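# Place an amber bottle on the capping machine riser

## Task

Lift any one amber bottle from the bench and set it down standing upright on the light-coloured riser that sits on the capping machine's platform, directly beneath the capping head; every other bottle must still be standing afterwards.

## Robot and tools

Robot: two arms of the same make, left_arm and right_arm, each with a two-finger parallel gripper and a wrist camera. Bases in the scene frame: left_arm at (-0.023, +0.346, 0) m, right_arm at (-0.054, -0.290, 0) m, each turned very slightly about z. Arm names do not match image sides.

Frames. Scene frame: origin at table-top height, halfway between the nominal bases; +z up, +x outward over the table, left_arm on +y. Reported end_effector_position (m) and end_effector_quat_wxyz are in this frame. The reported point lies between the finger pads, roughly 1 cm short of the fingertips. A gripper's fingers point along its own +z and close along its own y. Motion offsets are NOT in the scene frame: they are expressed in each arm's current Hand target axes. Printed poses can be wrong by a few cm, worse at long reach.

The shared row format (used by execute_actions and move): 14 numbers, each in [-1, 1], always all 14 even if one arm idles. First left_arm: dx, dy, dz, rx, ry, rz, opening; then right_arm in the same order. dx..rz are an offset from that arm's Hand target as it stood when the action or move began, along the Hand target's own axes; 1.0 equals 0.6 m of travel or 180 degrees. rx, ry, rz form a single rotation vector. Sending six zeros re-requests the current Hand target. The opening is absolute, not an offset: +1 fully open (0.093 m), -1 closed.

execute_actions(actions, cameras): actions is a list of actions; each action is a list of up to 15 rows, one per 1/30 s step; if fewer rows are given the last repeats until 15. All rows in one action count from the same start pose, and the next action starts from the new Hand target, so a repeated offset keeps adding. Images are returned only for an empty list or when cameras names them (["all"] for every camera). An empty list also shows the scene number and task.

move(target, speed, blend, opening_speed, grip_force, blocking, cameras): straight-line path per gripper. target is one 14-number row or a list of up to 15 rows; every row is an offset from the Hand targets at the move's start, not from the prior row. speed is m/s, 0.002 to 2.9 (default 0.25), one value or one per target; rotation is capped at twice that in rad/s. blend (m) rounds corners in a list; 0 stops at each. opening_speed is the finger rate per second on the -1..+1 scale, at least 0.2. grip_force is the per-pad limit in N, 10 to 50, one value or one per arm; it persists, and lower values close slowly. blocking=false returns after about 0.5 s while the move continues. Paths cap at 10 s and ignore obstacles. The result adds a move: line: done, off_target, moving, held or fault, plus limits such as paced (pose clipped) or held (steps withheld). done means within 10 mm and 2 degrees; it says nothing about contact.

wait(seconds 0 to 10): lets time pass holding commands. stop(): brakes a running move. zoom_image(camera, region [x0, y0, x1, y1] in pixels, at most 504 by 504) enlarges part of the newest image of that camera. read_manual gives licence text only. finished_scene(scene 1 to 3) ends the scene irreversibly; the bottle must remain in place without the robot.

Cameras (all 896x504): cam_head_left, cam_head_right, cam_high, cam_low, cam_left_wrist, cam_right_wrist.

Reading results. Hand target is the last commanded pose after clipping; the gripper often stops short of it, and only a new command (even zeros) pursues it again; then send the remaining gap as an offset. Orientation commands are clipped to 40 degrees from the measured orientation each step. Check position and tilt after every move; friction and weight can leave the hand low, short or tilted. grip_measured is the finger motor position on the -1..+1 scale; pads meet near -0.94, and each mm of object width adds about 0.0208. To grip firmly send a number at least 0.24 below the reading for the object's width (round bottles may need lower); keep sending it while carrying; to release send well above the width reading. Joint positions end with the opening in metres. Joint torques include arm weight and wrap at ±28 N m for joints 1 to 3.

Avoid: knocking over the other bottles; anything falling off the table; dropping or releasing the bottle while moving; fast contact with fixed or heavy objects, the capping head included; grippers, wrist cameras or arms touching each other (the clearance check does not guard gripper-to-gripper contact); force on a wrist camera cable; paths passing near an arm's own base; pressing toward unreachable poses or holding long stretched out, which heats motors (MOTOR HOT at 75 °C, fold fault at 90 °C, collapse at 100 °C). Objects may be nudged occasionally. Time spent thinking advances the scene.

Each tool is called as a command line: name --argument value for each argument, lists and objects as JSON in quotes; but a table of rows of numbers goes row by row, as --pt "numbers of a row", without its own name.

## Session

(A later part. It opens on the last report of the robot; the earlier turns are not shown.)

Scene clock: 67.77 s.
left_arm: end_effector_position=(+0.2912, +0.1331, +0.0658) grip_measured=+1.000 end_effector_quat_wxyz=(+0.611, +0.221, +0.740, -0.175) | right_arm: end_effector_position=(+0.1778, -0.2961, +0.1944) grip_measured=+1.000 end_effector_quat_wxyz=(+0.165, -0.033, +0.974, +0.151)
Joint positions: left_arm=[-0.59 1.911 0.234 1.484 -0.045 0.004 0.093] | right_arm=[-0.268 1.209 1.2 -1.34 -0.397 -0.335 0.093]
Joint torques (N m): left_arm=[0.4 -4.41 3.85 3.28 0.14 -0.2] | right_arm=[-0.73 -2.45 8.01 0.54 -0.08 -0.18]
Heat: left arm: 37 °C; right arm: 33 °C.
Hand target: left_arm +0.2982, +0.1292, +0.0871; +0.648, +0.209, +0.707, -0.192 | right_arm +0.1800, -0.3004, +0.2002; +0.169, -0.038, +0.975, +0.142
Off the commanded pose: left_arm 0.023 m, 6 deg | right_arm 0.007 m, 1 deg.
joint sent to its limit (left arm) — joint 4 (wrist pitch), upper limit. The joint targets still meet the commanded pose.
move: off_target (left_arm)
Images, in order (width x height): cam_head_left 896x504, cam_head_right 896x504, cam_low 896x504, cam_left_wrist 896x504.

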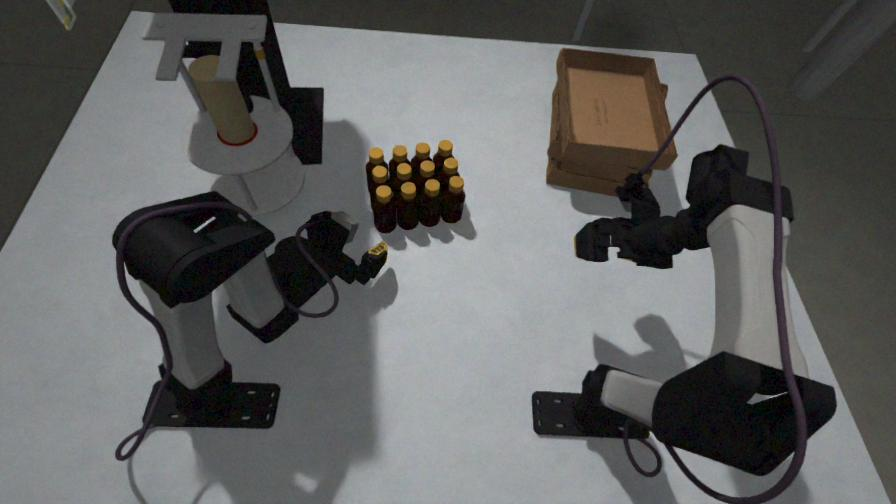

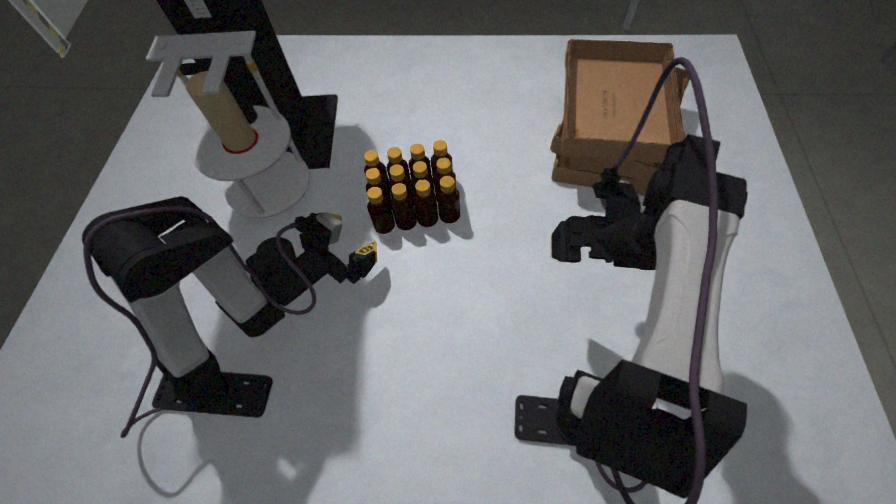

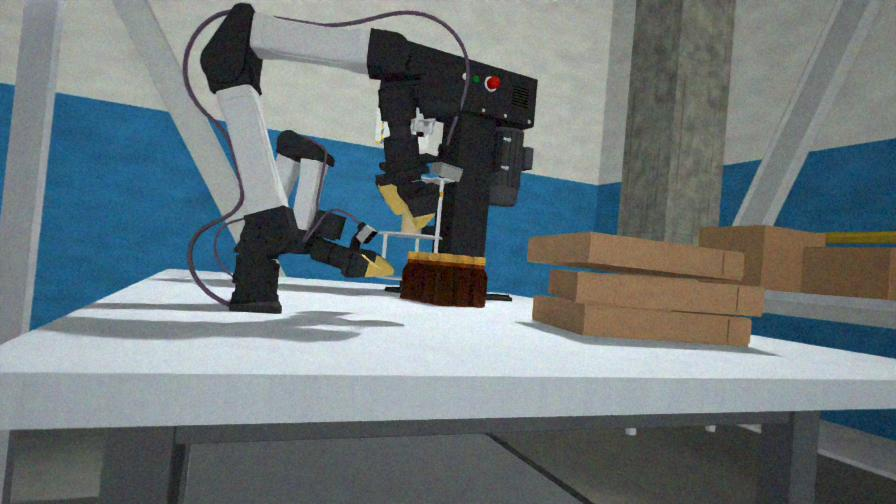

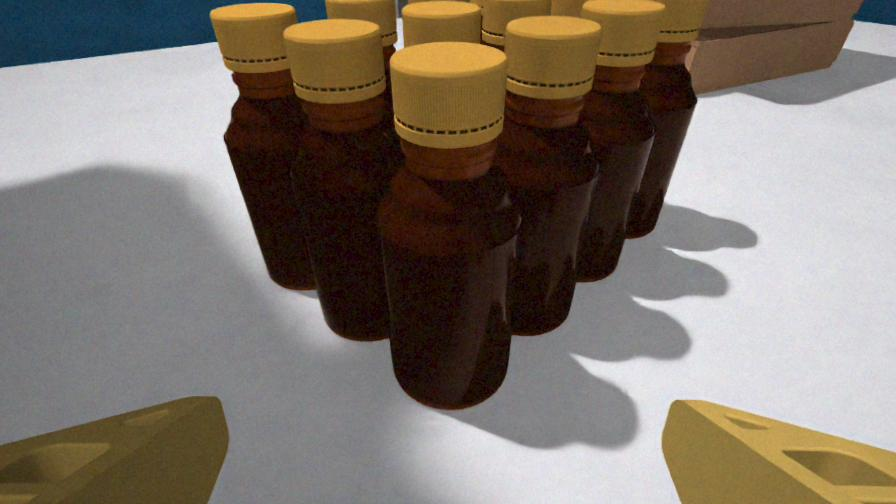

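move --target '[-0.0092, -0.001, 0.1058, 0, 0, 0, 1, 0, 0, 0, 0, 0, 0, 1]' --speed 0.1 --cameras '["cam_left_wrist", "cam_low", "cam_head_left", "cam_head_right"]'

Scene clock: 75.10 s.
left_arm: end_effector_position=(+0.3479, +0.0956, +0.0916) grip_measured=+1.000 end_effector_quat_wxyz=(+0.653, +0.208, +0.704, -0.187) | right_arm: end_effector_position=(+0.1778, -0.2961, +0.1944) grip_measured=+1.000 end_effector_quat_wxyz=(+0.165, -0.033, +0.974, +0.151)
Joint positions: left_arm=[-0.585 2.013 0.496 1.439 -0.044 0.004 0.093] | right_arm=[-0.268 1.209 1.2 -1.34 -0.397 -0.335 0.093]
Joint torques (N m): left_arm=[0.43 -6 4.81 2.14 0.17 -0.2] | right_arm=[-0.73 -2.44 8.02 0.54 -0.07 -0.18]
Heat: left arm: 36 °C; right arm: 33 °C.
Hand target: left_arm +0.3514, +0.0940, +0.0871; +0.648, +0.209, +0.707, -0.191 | right_arm +0.1800, -0.3004, +0.2002; +0.169, -0.038, +0.975, +0.142
Off the commanded pose: left_arm 0.006 m, 1 deg | right_arm 0.008 m, 1 deg.
move: done
Images, in order (width x height): cam_head_left 896x504, cam_head_right 896x504, cam_low 896x504, cam_left_wrist 896x504.

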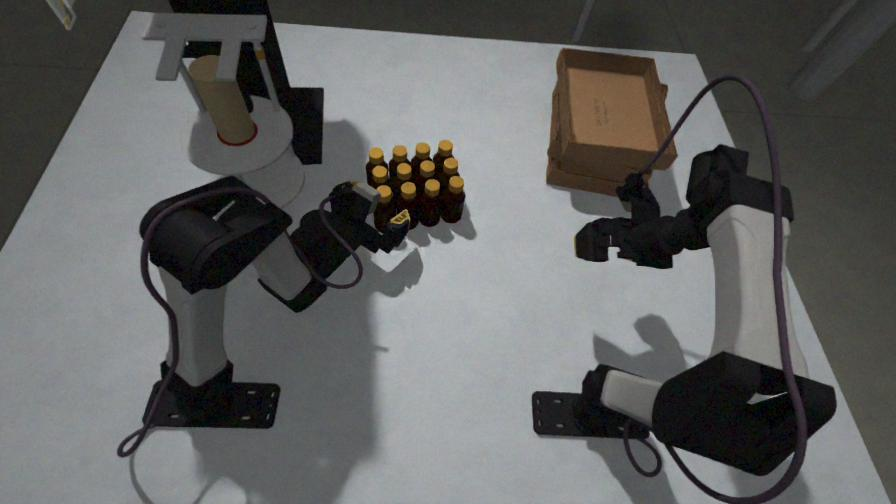

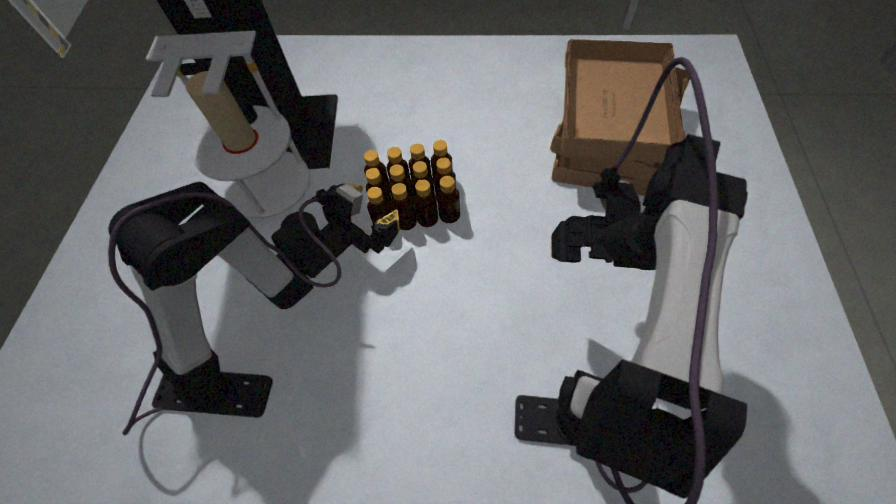

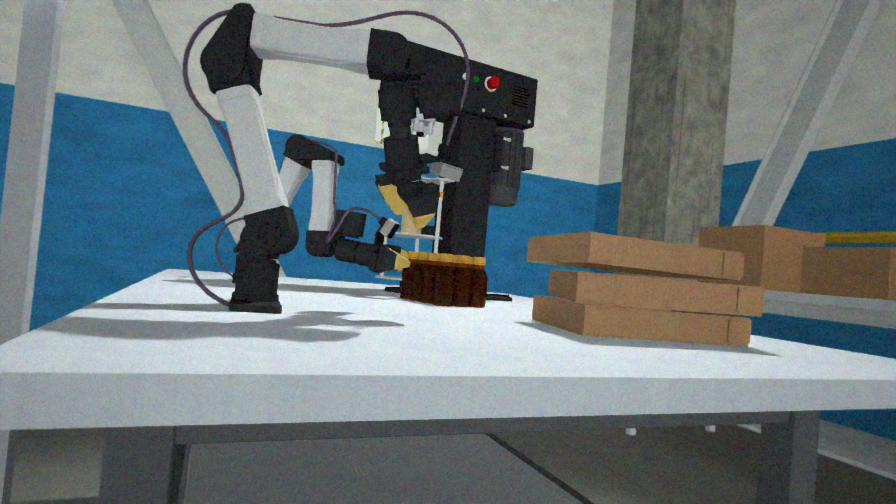

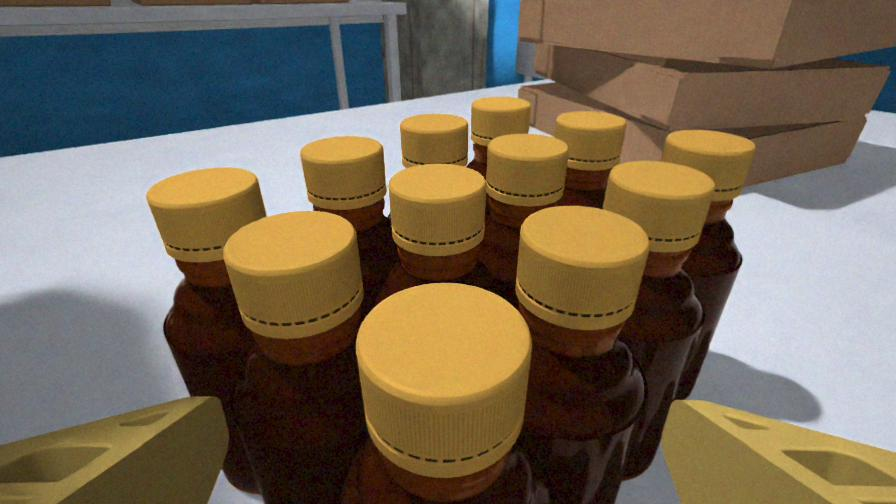

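move --target '[0.0362, 0, 0.0082, 0, 0, 0, 1, 0, 0, 0, 0, 0, 0, 1]' --speed 0.06 --cameras '["cam_left_wrist", "cam_low", "cam_head_left"]'

Scene clock: 77.23 s.
left_arm: end_effector_position=(+0.3486, +0.0950, +0.0543) grip_measured=+1.000 end_effector_quat_wxyz=(+0.629, +0.215, +0.725, -0.179) | right_arm: end_effector_position=(+0.1778, -0.2961, +0.1944) grip_measured=+1.000 end_effector_quat_wxyz=(+0.165, -0.033, +0.974, +0.151)
Joint positions: left_arm=[-0.585 2.134 0.513 1.477 -0.044 0.004 0.093] | right_arm=[-0.268 1.209 1.2 -1.34 -0.397 -0.335 0.093]
Joint torques (N m): left_arm=[0.49 -6.53 4.34 2.84 0.18 -0.19] | right_arm=[-0.73 -2.44 8.01 0.54 -0.07 -0.18]
Heat: left arm: 36 °C; right arm: 33 °C.
Hand target: left_arm +0.3539, +0.0924, +0.0649; +0.648, +0.209, +0.707, -0.191 | right_arm +0.1800, -0.3004, +0.2002; +0.169, -0.038, +0.975, +0.142
Off the commanded pose: left_arm 0.012 m, 3 deg | right_arm 0.008 m, 1 deg.
move: off_target (left_arm)
Images, in order (width x height): cam_head_left 896x504, cam_low 896x504, cam_left_wrist 896x504.

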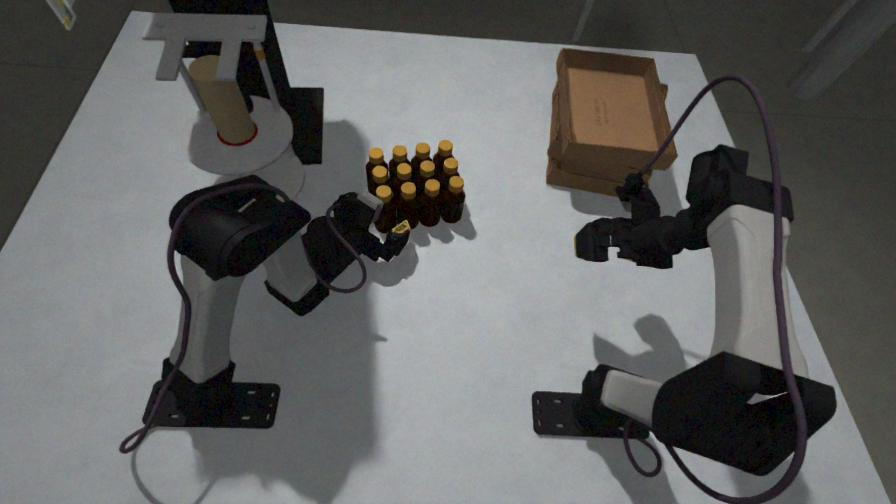

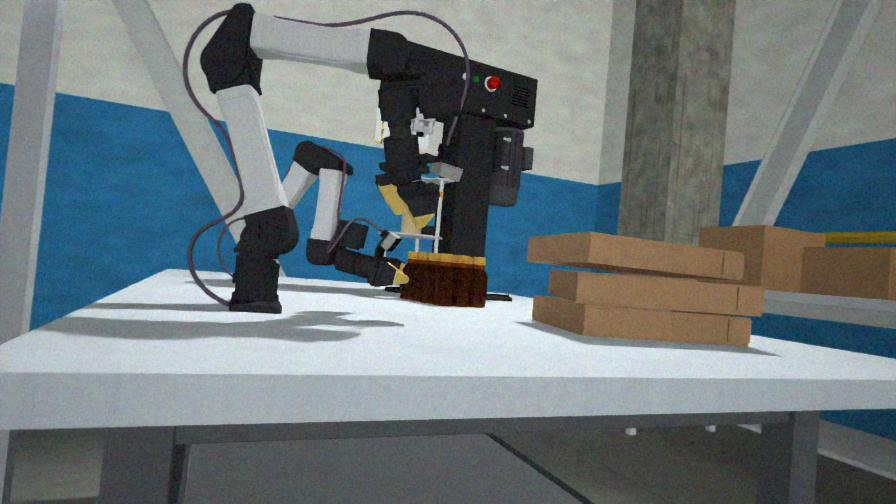

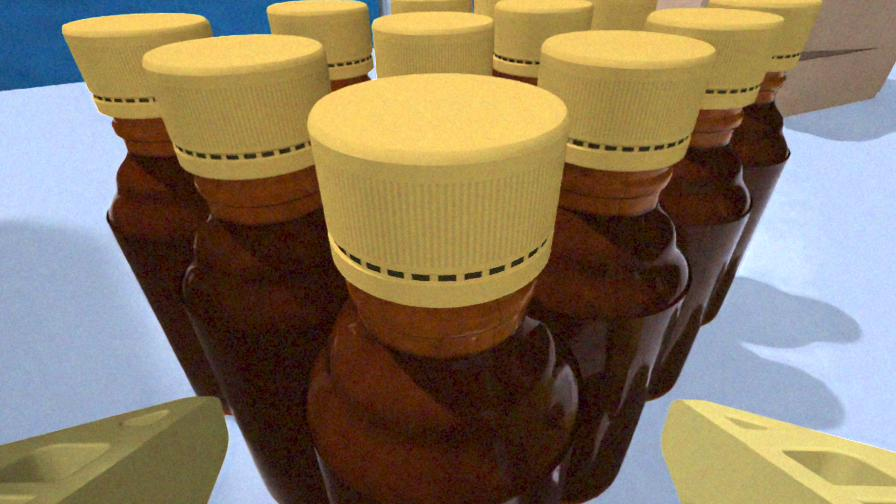

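move --target '[0, 0, 0, 0, 0, 0, -0.22, 0, 0, 0, 0, 0, 0, 1]' --speed 0.05 --opening_speed 1.0 --cameras '["cam_left_wrist", "cam_low", "cam_head_left"]'

Scene clock: 79.93 s.
left_arm: end_effector_position=(+0.3483, +0.0945, +0.0544) grip_measured=-0.092 end_effector_quat_wxyz=(+0.629, +0.215, +0.725, -0.181) | right_arm: end_effector_position=(+0.1778, -0.2961, +0.1944) grip_measured=+1.000 end_effector_quat_wxyz=(+0.165, -0.033, +0.974, +0.151)
Joint positions: left_arm=[-0.585 2.134 0.513 1.477 -0.041 0.003 0.041] | right_arm=[-0.268 1.209 1.2 -1.34 -0.397 -0.335 0.093]
Joint torques (N m): left_arm=[0.46 -6.53 4.34 2.84 0.14 -0.17] | right_arm=[-0.73 -2.45 8.02 0.53 -0.08 -0.18]
Heat: left arm: 36 °C; right arm: 33 °C.
Hand target: left_arm +0.3539, +0.0924, +0.0649; +0.648, +0.209, +0.707, -0.191 | right_arm +0.1800, -0.3004, +0.2002; +0.169, -0.038, +0.975, +0.142
Off the commanded pose: left_arm 0.012 m, 3 deg | right_arm 0.008 m, 1 deg.
move: off_target (left_arm)
Images, in order (width x height): cam_head_left 896x504, cam_low 896x504, cam_left_wrist 896x504.

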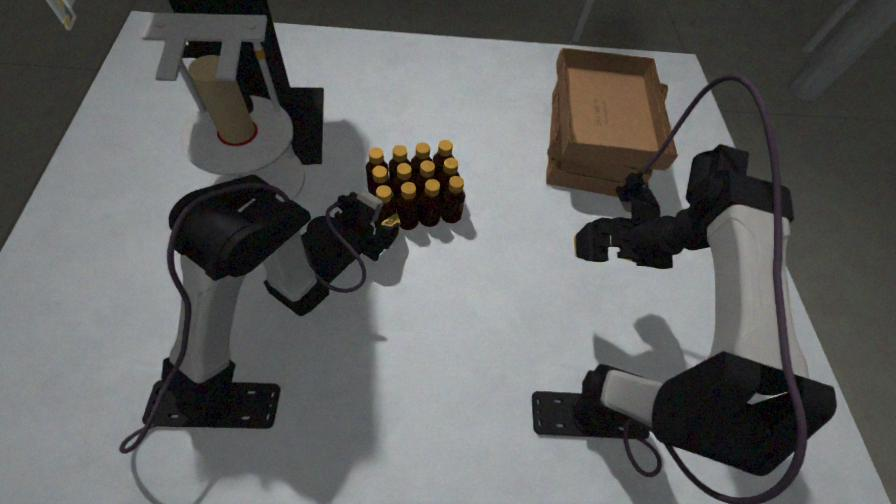

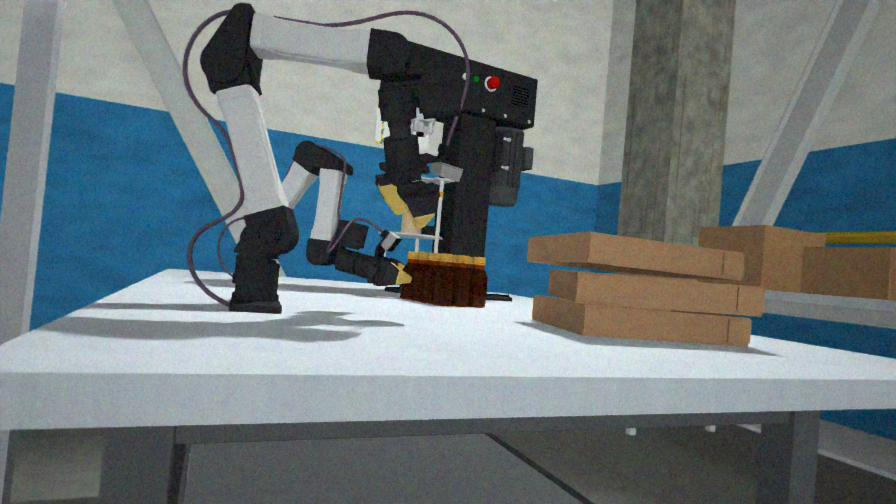

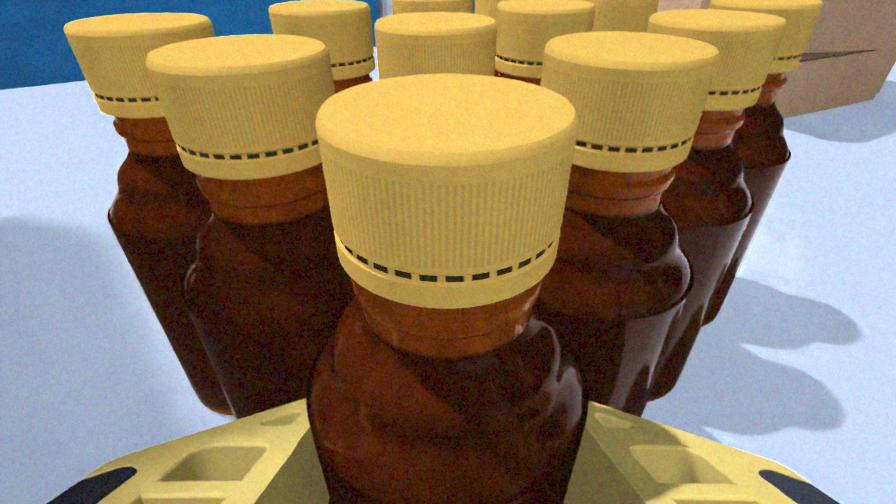

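move --pt "-0.0498 0 -0.0044 0 0 0 -0.22 0 0 0 0 0 0 1" --pt "-0.0714 0.0004 -0.0444 0 0 0 -0.22 0 0 0 0 0 0 1" --pt "-0.0665 0.1813 -0.102 -0.0828 0 -0.0075 -0.22 0 0 0 0 0 0 1" --pt "-0.0433 0.2575 0.1101 -0.0828 0 -0.0075 -0.22 0 0 0 0 0 0 1" --speed '[0.06, 0.15, 0.2, 0.15]' --blend '[0.01, 0.02, 0.04, 0]' --cameras '["cam_left_wrist", "cam_low", "cam_head_left", "cam_head_right"]'

Scene clock: 87.27 s.
left_arm: end_effector_position=(+0.4841, +0.1873, +0.0647) grip_measured=-0.105 end_effector_quat_wxyz=(+0.638, +0.116, +0.755, -0.097) | right_arm: end_effector_position=(+0.1778, -0.2961, +0.1944) grip_measured=+1.000 end_effector_quat_wxyz=(+0.165, -0.033, +0.974, +0.151)
Joint positions: left_arm=[-0.278 2.194 0.871 1.154 0.001 0.002 0.04] | right_arm=[-0.268 1.209 1.2 -1.34 -0.397 -0.335 0.093]
Joint torques (N m): left_arm=[0.36 -9.52 7.3 2.84 0.18 -0.13] | right_arm=[-0.73 -2.45 8.02 0.54 -0.08 -0.18]
Heat: left arm: 37 °C; right arm: 34 °C.
Hand target: left_arm +0.4950, +0.1850, +0.0852; +0.667, +0.115, +0.728, -0.106 | right_arm +0.1800, -0.3004, +0.2002; +0.169, -0.038, +0.975, +0.142
Off the commanded pose: left_arm 0.023 m, 5 deg | right_arm 0.008 m, 1 deg.
move: off_target (left_arm); blend cut to 0.0136 m at target 2
Images, in order (width x height): cam_head_left 896x504, cam_head_right 896x504, cam_low 896x504, cam_left_wrist 896x504.

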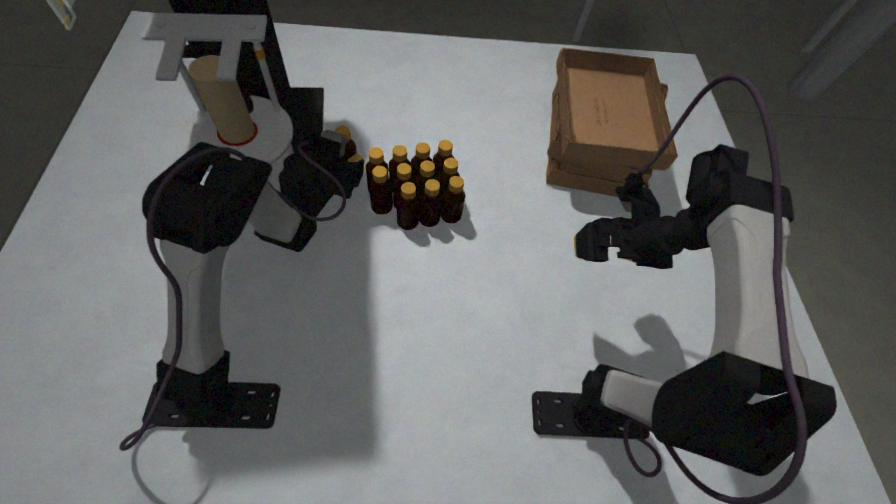

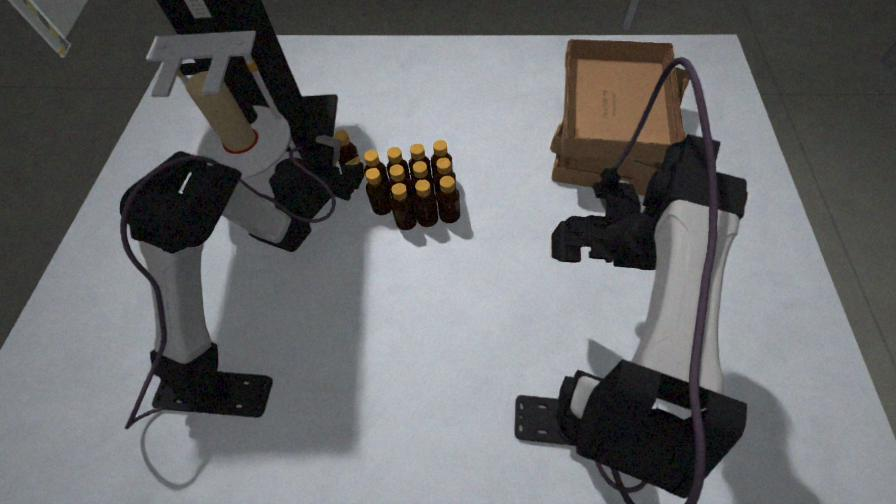

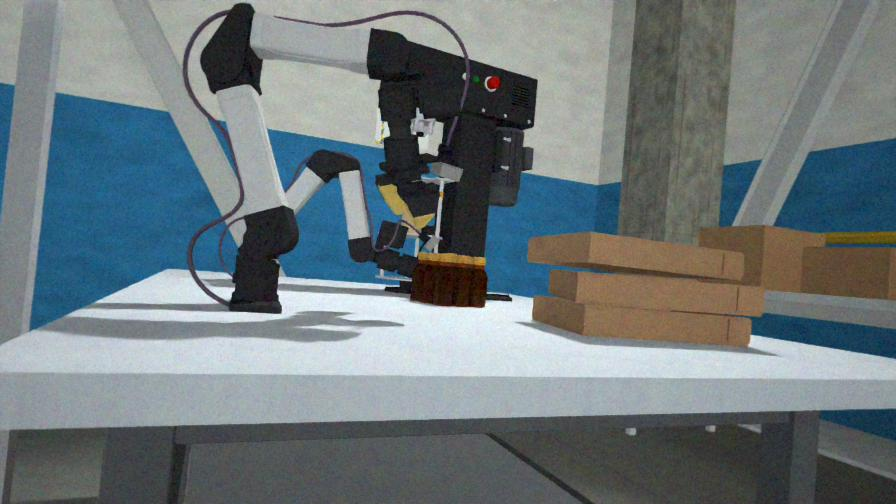

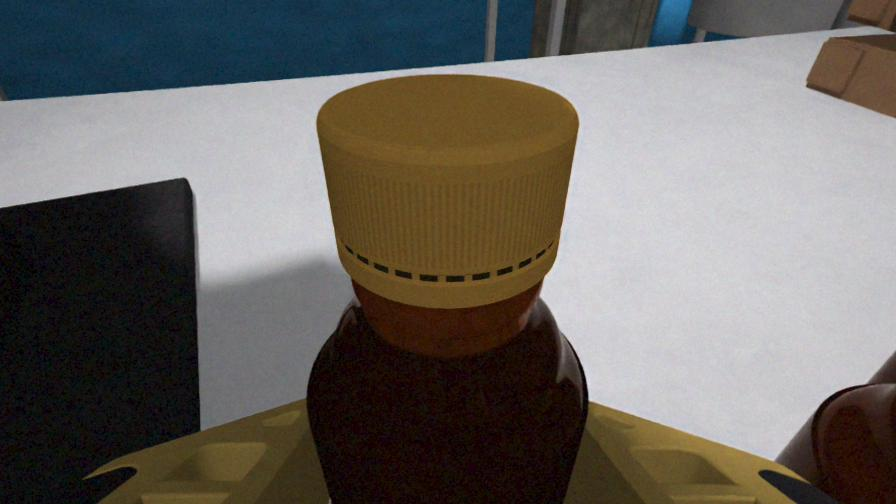

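move --target '[0.0133, 0, 0.0012, 0, 0, 0, -0.22, 0, 0, 0, 0, 0, 0, 1]' --speed 0.03 --cameras '["cam_left_wrist"]'

Scene clock: 88.80 s.
left_arm: end_effector_position=(+0.4836, +0.1874, +0.0569) grip_measured=-0.105 end_effector_quat_wxyz=(+0.636, +0.117, +0.757, -0.097) | right_arm: end_effector_position=(+0.1778, -0.2961, +0.1944) grip_measured=+1.000 end_effector_quat_wxyz=(+0.165, -0.033, +0.974, +0.151)
Joint positions: left_arm=[-0.278 2.217 0.871 1.172 0.001 0.002 0.04] | right_arm=[-0.268 1.209 1.2 -1.34 -0.397 -0.335 0.093]
Joint torques (N m): left_arm=[0.38 -9.13 7.28 2.91 0.18 -0.13] | right_arm=[-0.73 -2.44 8.02 0.54 -0.07 -0.18]
Heat: left arm: 38 °C; right arm: 34 °C.
Hand target: left_arm +0.4951, +0.1850, +0.0771; +0.667, +0.115, +0.728, -0.106 | right_arm +0.1800, -0.3004, +0.2002; +0.169, -0.038, +0.975, +0.142
Off the commanded pose: left_arm 0.023 m, 5 deg | right_arm 0.008 m, 1 deg.
move: off_target (left_arm)
Images, in order (width x height): cam_left_wrist 896x504.

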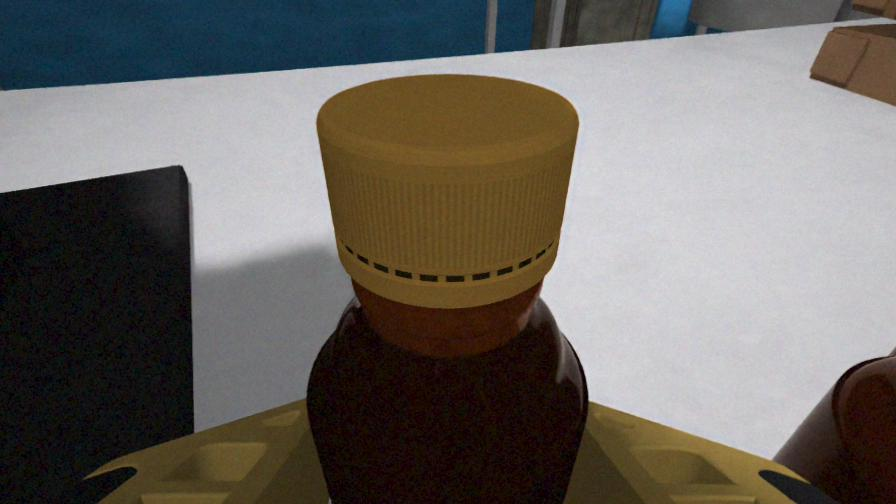

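move --target '[0.0066, 0, 0.0006, 0, -0.008, 0, -0.22, 0, 0, 0, 0, 0, 0, 1]' --speed 0.02 --cameras '["cam_left_wrist"]'

Scene clock: 90.23 s.
left_arm: end_effector_position=(+0.4854, +0.1868, +0.0559) grip_measured=-0.105 end_effector_quat_wxyz=(+0.649, +0.115, +0.746, -0.099) | right_arm: end_effector_position=(+0.1778, -0.2961, +0.1944) grip_measured=+1.000 end_effector_quat_wxyz=(+0.165, -0.033, +0.974, +0.151)
Joint positions: left_arm=[-0.278 2.254 0.877 1.238 0.001 0.002 0.04] | right_arm=[-0.268 1.209 1.2 -1.34 -0.397 -0.335 0.093]
Joint torques (N m): left_arm=[0.39 -9.1 6.87 2.89 0.18 -0.14] | right_arm=[-0.75 -2.44 8.01 0.53 -0.07 -0.18]
Heat: left arm: 38 °C; right arm: 34 °C.
Hand target: left_arm +0.4951, +0.1850, +0.0731; +0.676, +0.114, +0.720, -0.107 | right_arm +0.1800, -0.3004, +0.2002; +0.169, -0.038, +0.975, +0.142
Off the commanded pose: left_arm 0.020 m, 4 deg | right_arm 0.008 m, 1 deg.
move: off_target (left_arm)
Images, in order (width x height): cam_left_wrist 896x504.

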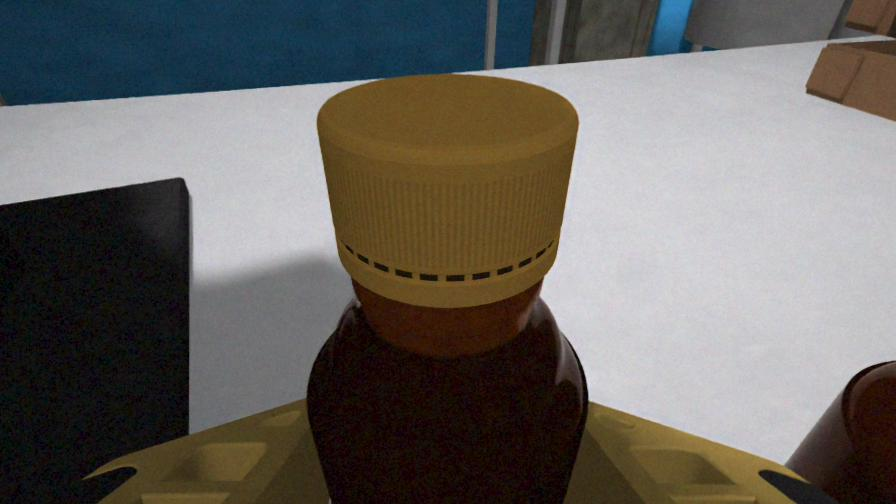

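move --target '[0.0055, 0, 0.0005, 0, 0, 0, -0.22, 0, 0, 0, 0, 0, 0, 1]' --speed 0.02 --cameras '["cam_left_wrist"]'

Scene clock: 91.47 s.
left_arm: end_effector_position=(+0.4855, +0.1868, +0.0558) grip_measured=-0.105 end_effector_quat_wxyz=(+0.653, +0.114, +0.742, -0.099) | right_arm: end_effector_position=(+0.1778, -0.2961, +0.1944) grip_measured=+1.000 end_effector_quat_wxyz=(+0.165, -0.033, +0.974, +0.151)
Joint positions: left_arm=[-0.278 2.264 0.877 1.258 0.001 0.002 0.04] | right_arm=[-0.268 1.209 1.2 -1.34 -0.397 -0.335 0.093]
Joint torques (N m): left_arm=[0.39 -8.81 7.02 2.75 0.18 -0.14] | right_arm=[-0.73 -2.45 8.01 0.53 -0.07 -0.18]
Heat: left arm: 38 °C; right arm: 34 °C.
Hand target: left_arm +0.4952, +0.1850, +0.0699; +0.676, +0.114, +0.720, -0.107 | right_arm +0.1800, -0.3004, +0.2002; +0.169, -0.038, +0.975, +0.142
Off the commanded pose: left_arm 0.017 m, 4 deg | right_arm 0.008 m, 1 deg.
move: off_target (left_arm)
Images, in order (width x height): cam_left_wrist 896x504.

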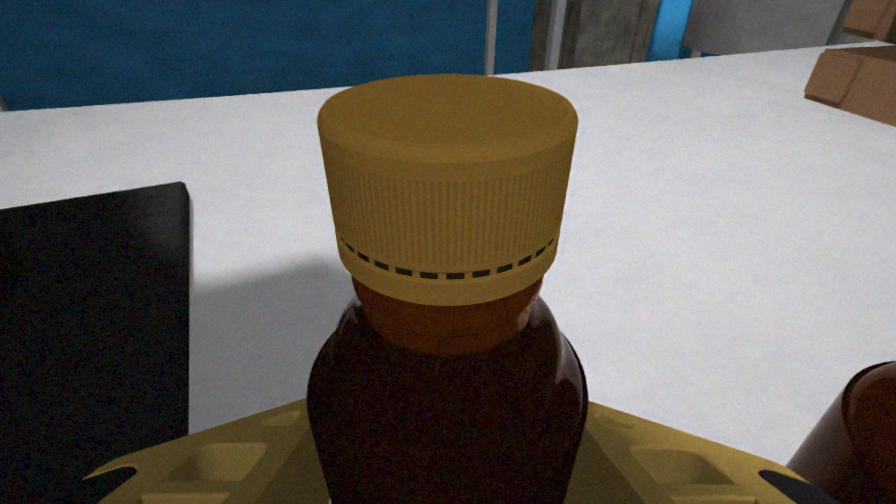

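move --target '[0, 0, 0, 0, 0, 0, 0.9, 0, 0, 0, 0, 0, 0, 1]' --speed 0.05 --opening_speed 1.5 --cameras '["cam_left_wrist", "cam_low"]'

Scene clock: 93.03 s.
left_arm: end_effector_position=(+0.4911, +0.1882, +0.0665) grip_measured=+0.896 end_effector_quat_wxyz=(+0.668, +0.112, +0.729, -0.101) | right_arm: end_effector_position=(+0.1778, -0.2961, +0.1944) grip_measured=+1.000 end_effector_quat_wxyz=(+0.165, -0.033, +0.974, +0.151)
Joint positions: left_arm=[-0.27 2.266 0.894 1.284 0.009 0.003 0.088] | right_arm=[-0.268 1.209 1.2 -1.34 -0.397 -0.335 0.093]
Joint torques (N m): left_arm=[-0.39 -8.96 6.01 2.48 0.11 -0.15] | right_arm=[-0.73 -2.45 8.02 0.53 -0.07 -0.18]
Heat: left arm: 38 °C; right arm: 34 °C.
Hand target: left_arm +0.4952, +0.1851, +0.0698; +0.676, +0.114, +0.720, -0.107 | right_arm +0.1800, -0.3004, +0.2002; +0.169, -0.038, +0.975, +0.142
Off the commanded pose: left_arm 0.006 m, 2 deg | right_arm 0.008 m, 1 deg.
move: done
Images, in order (width x height): cam_low 896x504, cam_left_wrist 896x504.

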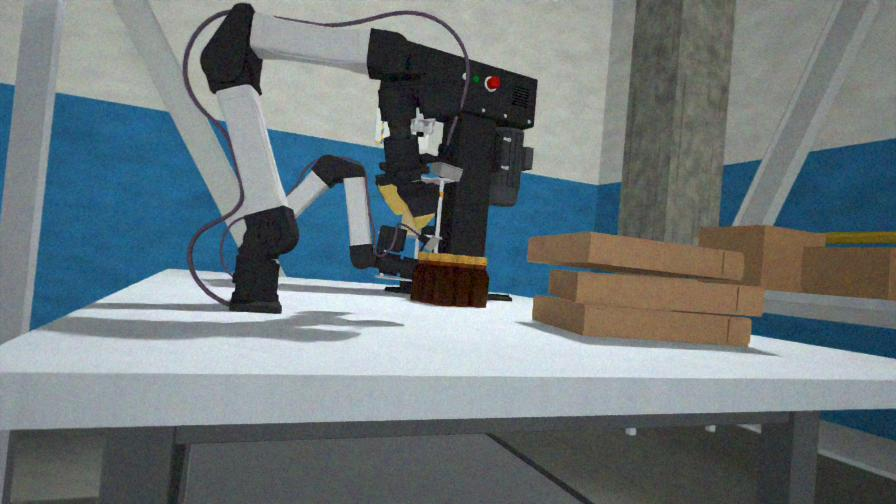

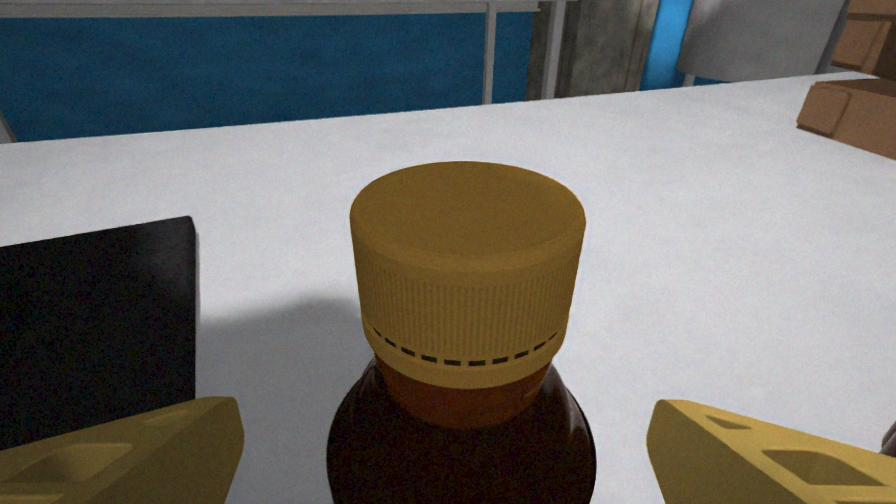

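move --target '[-0.0025, -0.005, -0.0092, 0, -0.028, 0, 0.9, 0, 0, 0, 0, 0, 0, 1]' --speed 0.04 --cameras '["cam_left_wrist", "cam_low"]'

Scene clock: 95.70 s.
left_arm: end_effector_position=(+0.4899, +0.1886, +0.0694) grip_measured=+0.897 end_effector_quat_wxyz=(+0.698, +0.108, +0.700, -0.106) | right_arm: end_effector_position=(+0.1778, -0.2961, +0.1944) grip_measured=+1.000 end_effector_quat_wxyz=(+0.165, -0.033, +0.974, +0.151)
Joint positions: left_arm=[-0.27 2.33 0.894 1.432 0.009 0.003 0.088] | right_arm=[-0.268 1.209 1.2 -1.34 -0.397 -0.335 0.093]
Joint torques (N m): left_arm=[-1.2 -8.98 4.48 2.64 0.04 -0.17] | right_arm=[-0.75 -2.45 8.02 0.54 -0.07 -0.18]
Heat: left arm: 38 °C; right arm: 34 °C.
Hand target: left_arm +0.4892, +0.1839, +0.0717; +0.707, +0.109, +0.689, -0.112 | right_arm +0.1800, -0.3004, +0.2002; +0.169, -0.038, +0.975, +0.142
Off the commanded pose: left_arm 0.005 m, 2 deg | right_arm 0.008 m, 1 deg.
move: done
Images, in order (width x height): cam_low 896x504, cam_left_wrist 896x504.

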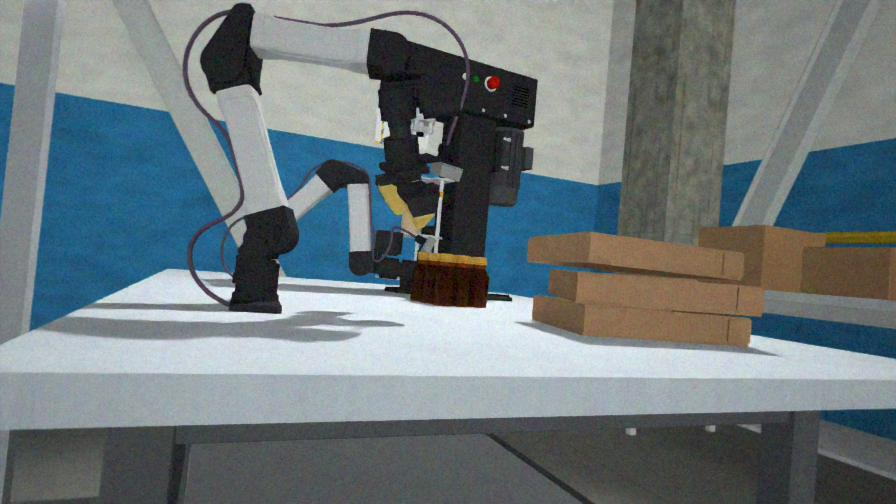

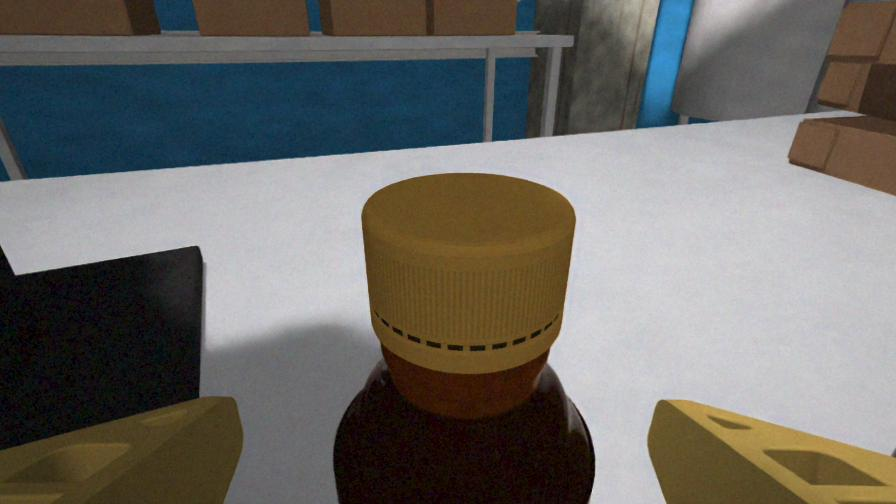

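move --target '[0.0, -0.0075, -0.006, 0, 0, 0, 0.9, 0, 0, 0, 0, 0, 0, 1]' --speed 0.04 --cameras '["cam_left_wrist"]'

Scene clock: 97.13 s.
left_arm: end_effector_position=(+0.4887, +0.1866, +0.0697) grip_measured=+0.897 end_effector_quat_wxyz=(+0.698, +0.109, +0.699, -0.107) | right_arm: end_effector_position=(+0.1778, -0.2961, +0.1944) grip_measured=+1.000 end_effector_quat_wxyz=(+0.165, -0.033, +0.974, +0.151)
Joint positions: left_arm=[-0.275 2.33 0.892 1.436 0.006 0.003 0.088] | right_arm=[-0.268 1.209 1.2 -1.34 -0.397 -0.335 0.093]
Joint torques (N m): left_arm=[-1.88 -9.42 3.36 2.73 -0.04 -0.17] | right_arm=[-0.72 -2.44 8.01 0.54 -0.07 -0.18]
Heat: left arm: 38 °C; right arm: 34 °C.
Hand target: left_arm +0.4843, +0.1808, +0.0715; +0.707, +0.109, +0.689, -0.112 | right_arm +0.1800, -0.3004, +0.2002; +0.169, -0.038, +0.975, +0.142
Off the commanded pose: left_arm 0.008 m, 2 deg | right_arm 0.008 m, 1 deg.
move: done
Images, in order (width x height): cam_left_wrist 896x504.

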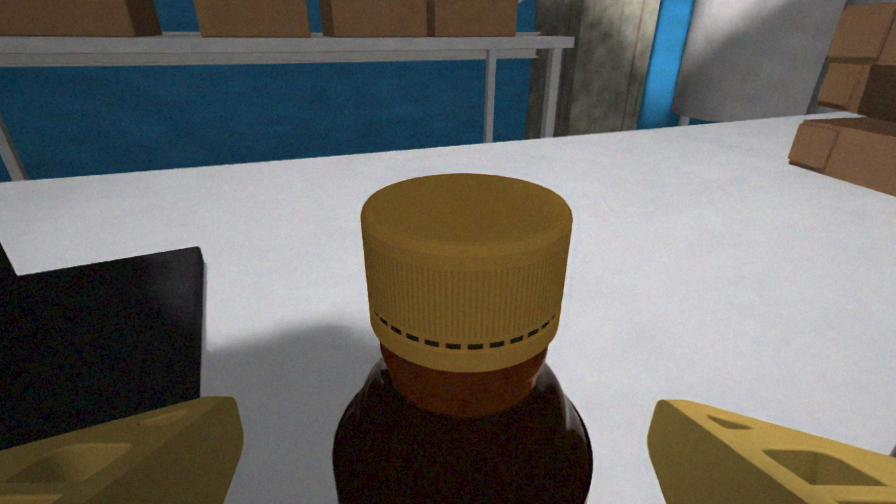

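move --target '[0.0, -0.01, -0.008, 0, 0, 0, 0.9, 0, 0, 0, 0, 0, 0, 1]' --speed 0.05 --cameras '["cam_left_wrist"]'

Scene clock: 98.57 s.
left_arm: end_effector_position=(+0.4835, +0.1851, +0.0699) grip_measured=+0.897 end_effector_quat_wxyz=(+0.702, +0.105, +0.697, -0.103) | right_arm: end_effector_position=(+0.1778, -0.2961, +0.1944) grip_measured=+1.000 end_effector_quat_wxyz=(+0.165, -0.033, +0.974, +0.151)
Joint positions: left_arm=[-0.288 2.33 0.873 1.463 -0.017 0.003 0.088] | right_arm=[-0.268 1.209 1.2 -1.34 -0.397 -0.335 0.093]
Joint torques (N m): left_arm=[-2.25 -9.78 3.14 2.6 0.03 -0.17] | right_arm=[-0.73 -2.45 8.01 0.54 -0.08 -0.18]
Heat: left arm: 38 °C; right arm: 34 °C.
Hand target: left_arm +0.4779, +0.1765, +0.0715; +0.707, +0.109, +0.689, -0.112 | right_arm +0.1800, -0.3004, +0.2002; +0.169, -0.038, +0.975, +0.142
Off the commanded pose: left_arm 0.010 m, 2 deg | right_arm 0.008 m, 1 deg.
move: done
Images, in order (width x height): cam_left_wrist 896x504.

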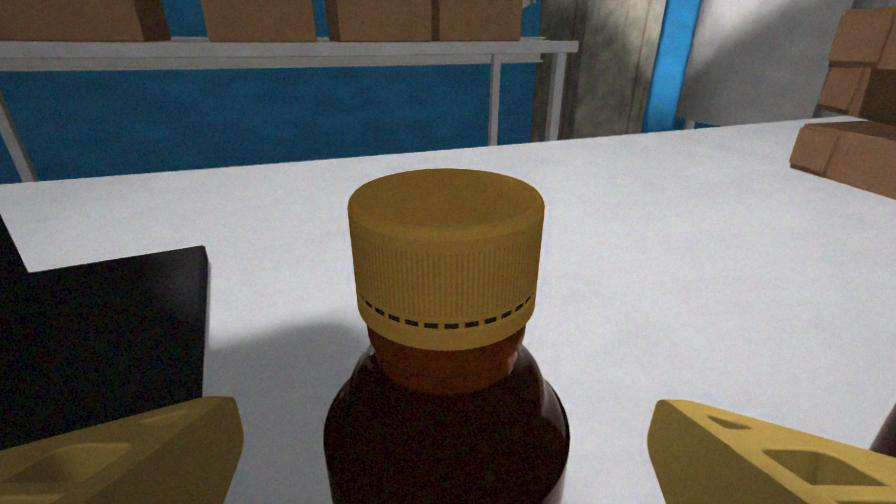

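move --target '[0.0, 0.003, 0.014, 0, 0, 0, 0.9, 0, 0, 0, 0, 0, 0, 1]' --speed 0.05 --cameras '["cam_left_wrist"]'

Scene clock: 99.87 s.
left_arm: end_effector_position=(+0.4840, +0.1851, +0.0699) grip_measured=+0.897 end_effector_quat_wxyz=(+0.701, +0.105, +0.697, -0.103) | right_arm: end_effector_position=(+0.1778, -0.2961, +0.1944) grip_measured=+1.000 end_effector_quat_wxyz=(+0.165, -0.033, +0.974, +0.151)
Joint positions: left_arm=[-0.288 2.33 0.875 1.46 -0.018 0.003 0.088] | right_arm=[-0.268 1.209 1.2 -1.34 -0.397 -0.335 0.093]
Joint torques (N m): left_arm=[-1.78 -8.85 5.89 2.37 0.07 -0.17] | right_arm=[-0.73 -2.45 8.02 0.54 -0.07 -0.18]
Heat: left arm: 38 °C; right arm: 34 °C.
Hand target: left_arm +0.4864, +0.1756, +0.0717; +0.707, +0.109, +0.689, -0.112 | right_arm +0.1800, -0.3004, +0.2002; +0.169, -0.038, +0.975, +0.142
Off the commanded pose: left_arm 0.010 m, 2 deg | right_arm 0.008 m, 1 deg.
move: done
Images, in order (width x height): cam_left_wrist 896x504.

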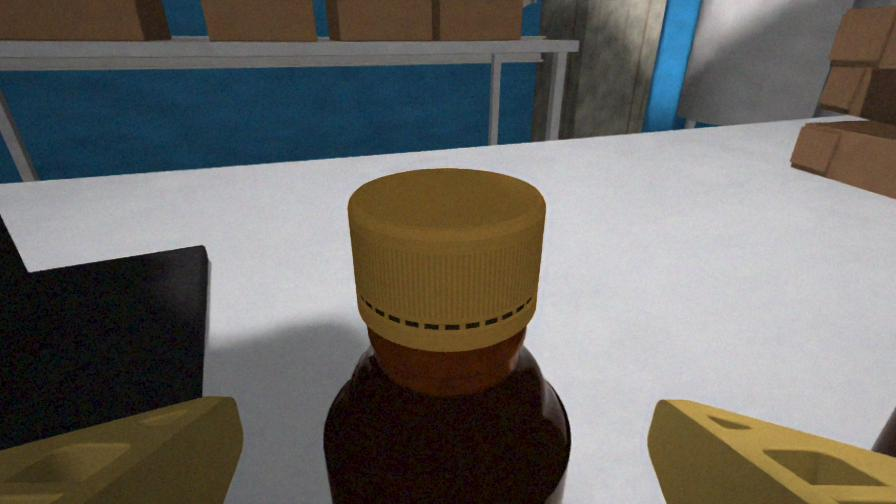

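move --target '[0.0, 0.0, 0.006, 0, 0, 0, 0.9, 0, 0, 0, 0, 0, 0, 1]' --speed 0.05 --cameras '["cam_left_wrist"]'

Scene clock: 100.90 s.
left_arm: end_effector_position=(+0.4870, +0.1849, +0.0693) grip_measured=+0.897 end_effector_quat_wxyz=(+0.701, +0.103, +0.698, -0.101) | right_arm: end_effector_position=(+0.1778, -0.2961, +0.1944) grip_measured=+1.000 end_effector_quat_wxyz=(+0.165, -0.033, +0.974, +0.151)
Joint positions: left_arm=[-0.288 2.335 0.888 1.451 -0.022 0.003 0.088] | right_arm=[-0.268 1.209 1.2 -1.34 -0.397 -0.335 0.093]
Joint torques (N m): left_arm=[-1.78 -8.95 6.15 2.35 0.11 -0.17] | right_arm=[-0.73 -2.45 8.02 0.53 -0.08 -0.18]
Heat: left arm: 38 °C; right arm: 34 °C.
Hand target: left_arm +0.4899, +0.1745, +0.0718; +0.707, +0.109, +0.689, -0.112 | right_arm +0.1800, -0.3004, +0.2002; +0.169, -0.038, +0.975, +0.142
Off the commanded pose: left_arm 0.011 m, 2 deg | right_arm 0.008 m, 1 deg.
move: off_target (left_arm)
Images, in order (width x height): cam_left_wrist 896x504.

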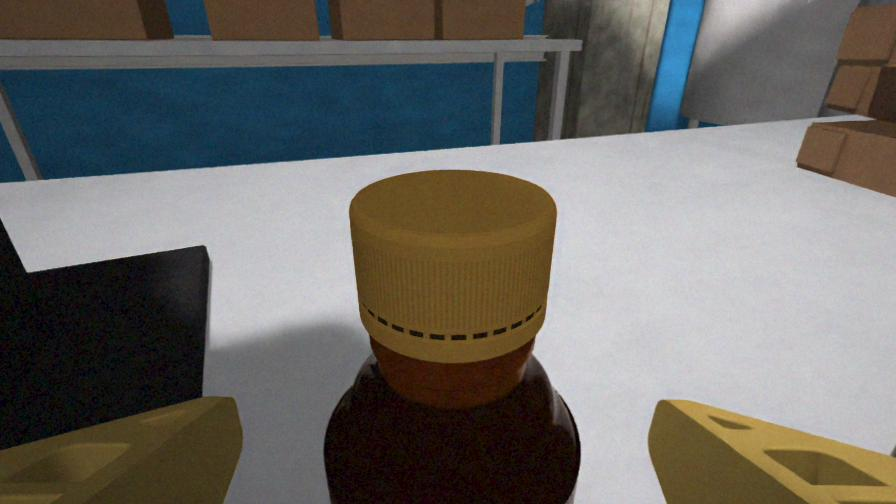

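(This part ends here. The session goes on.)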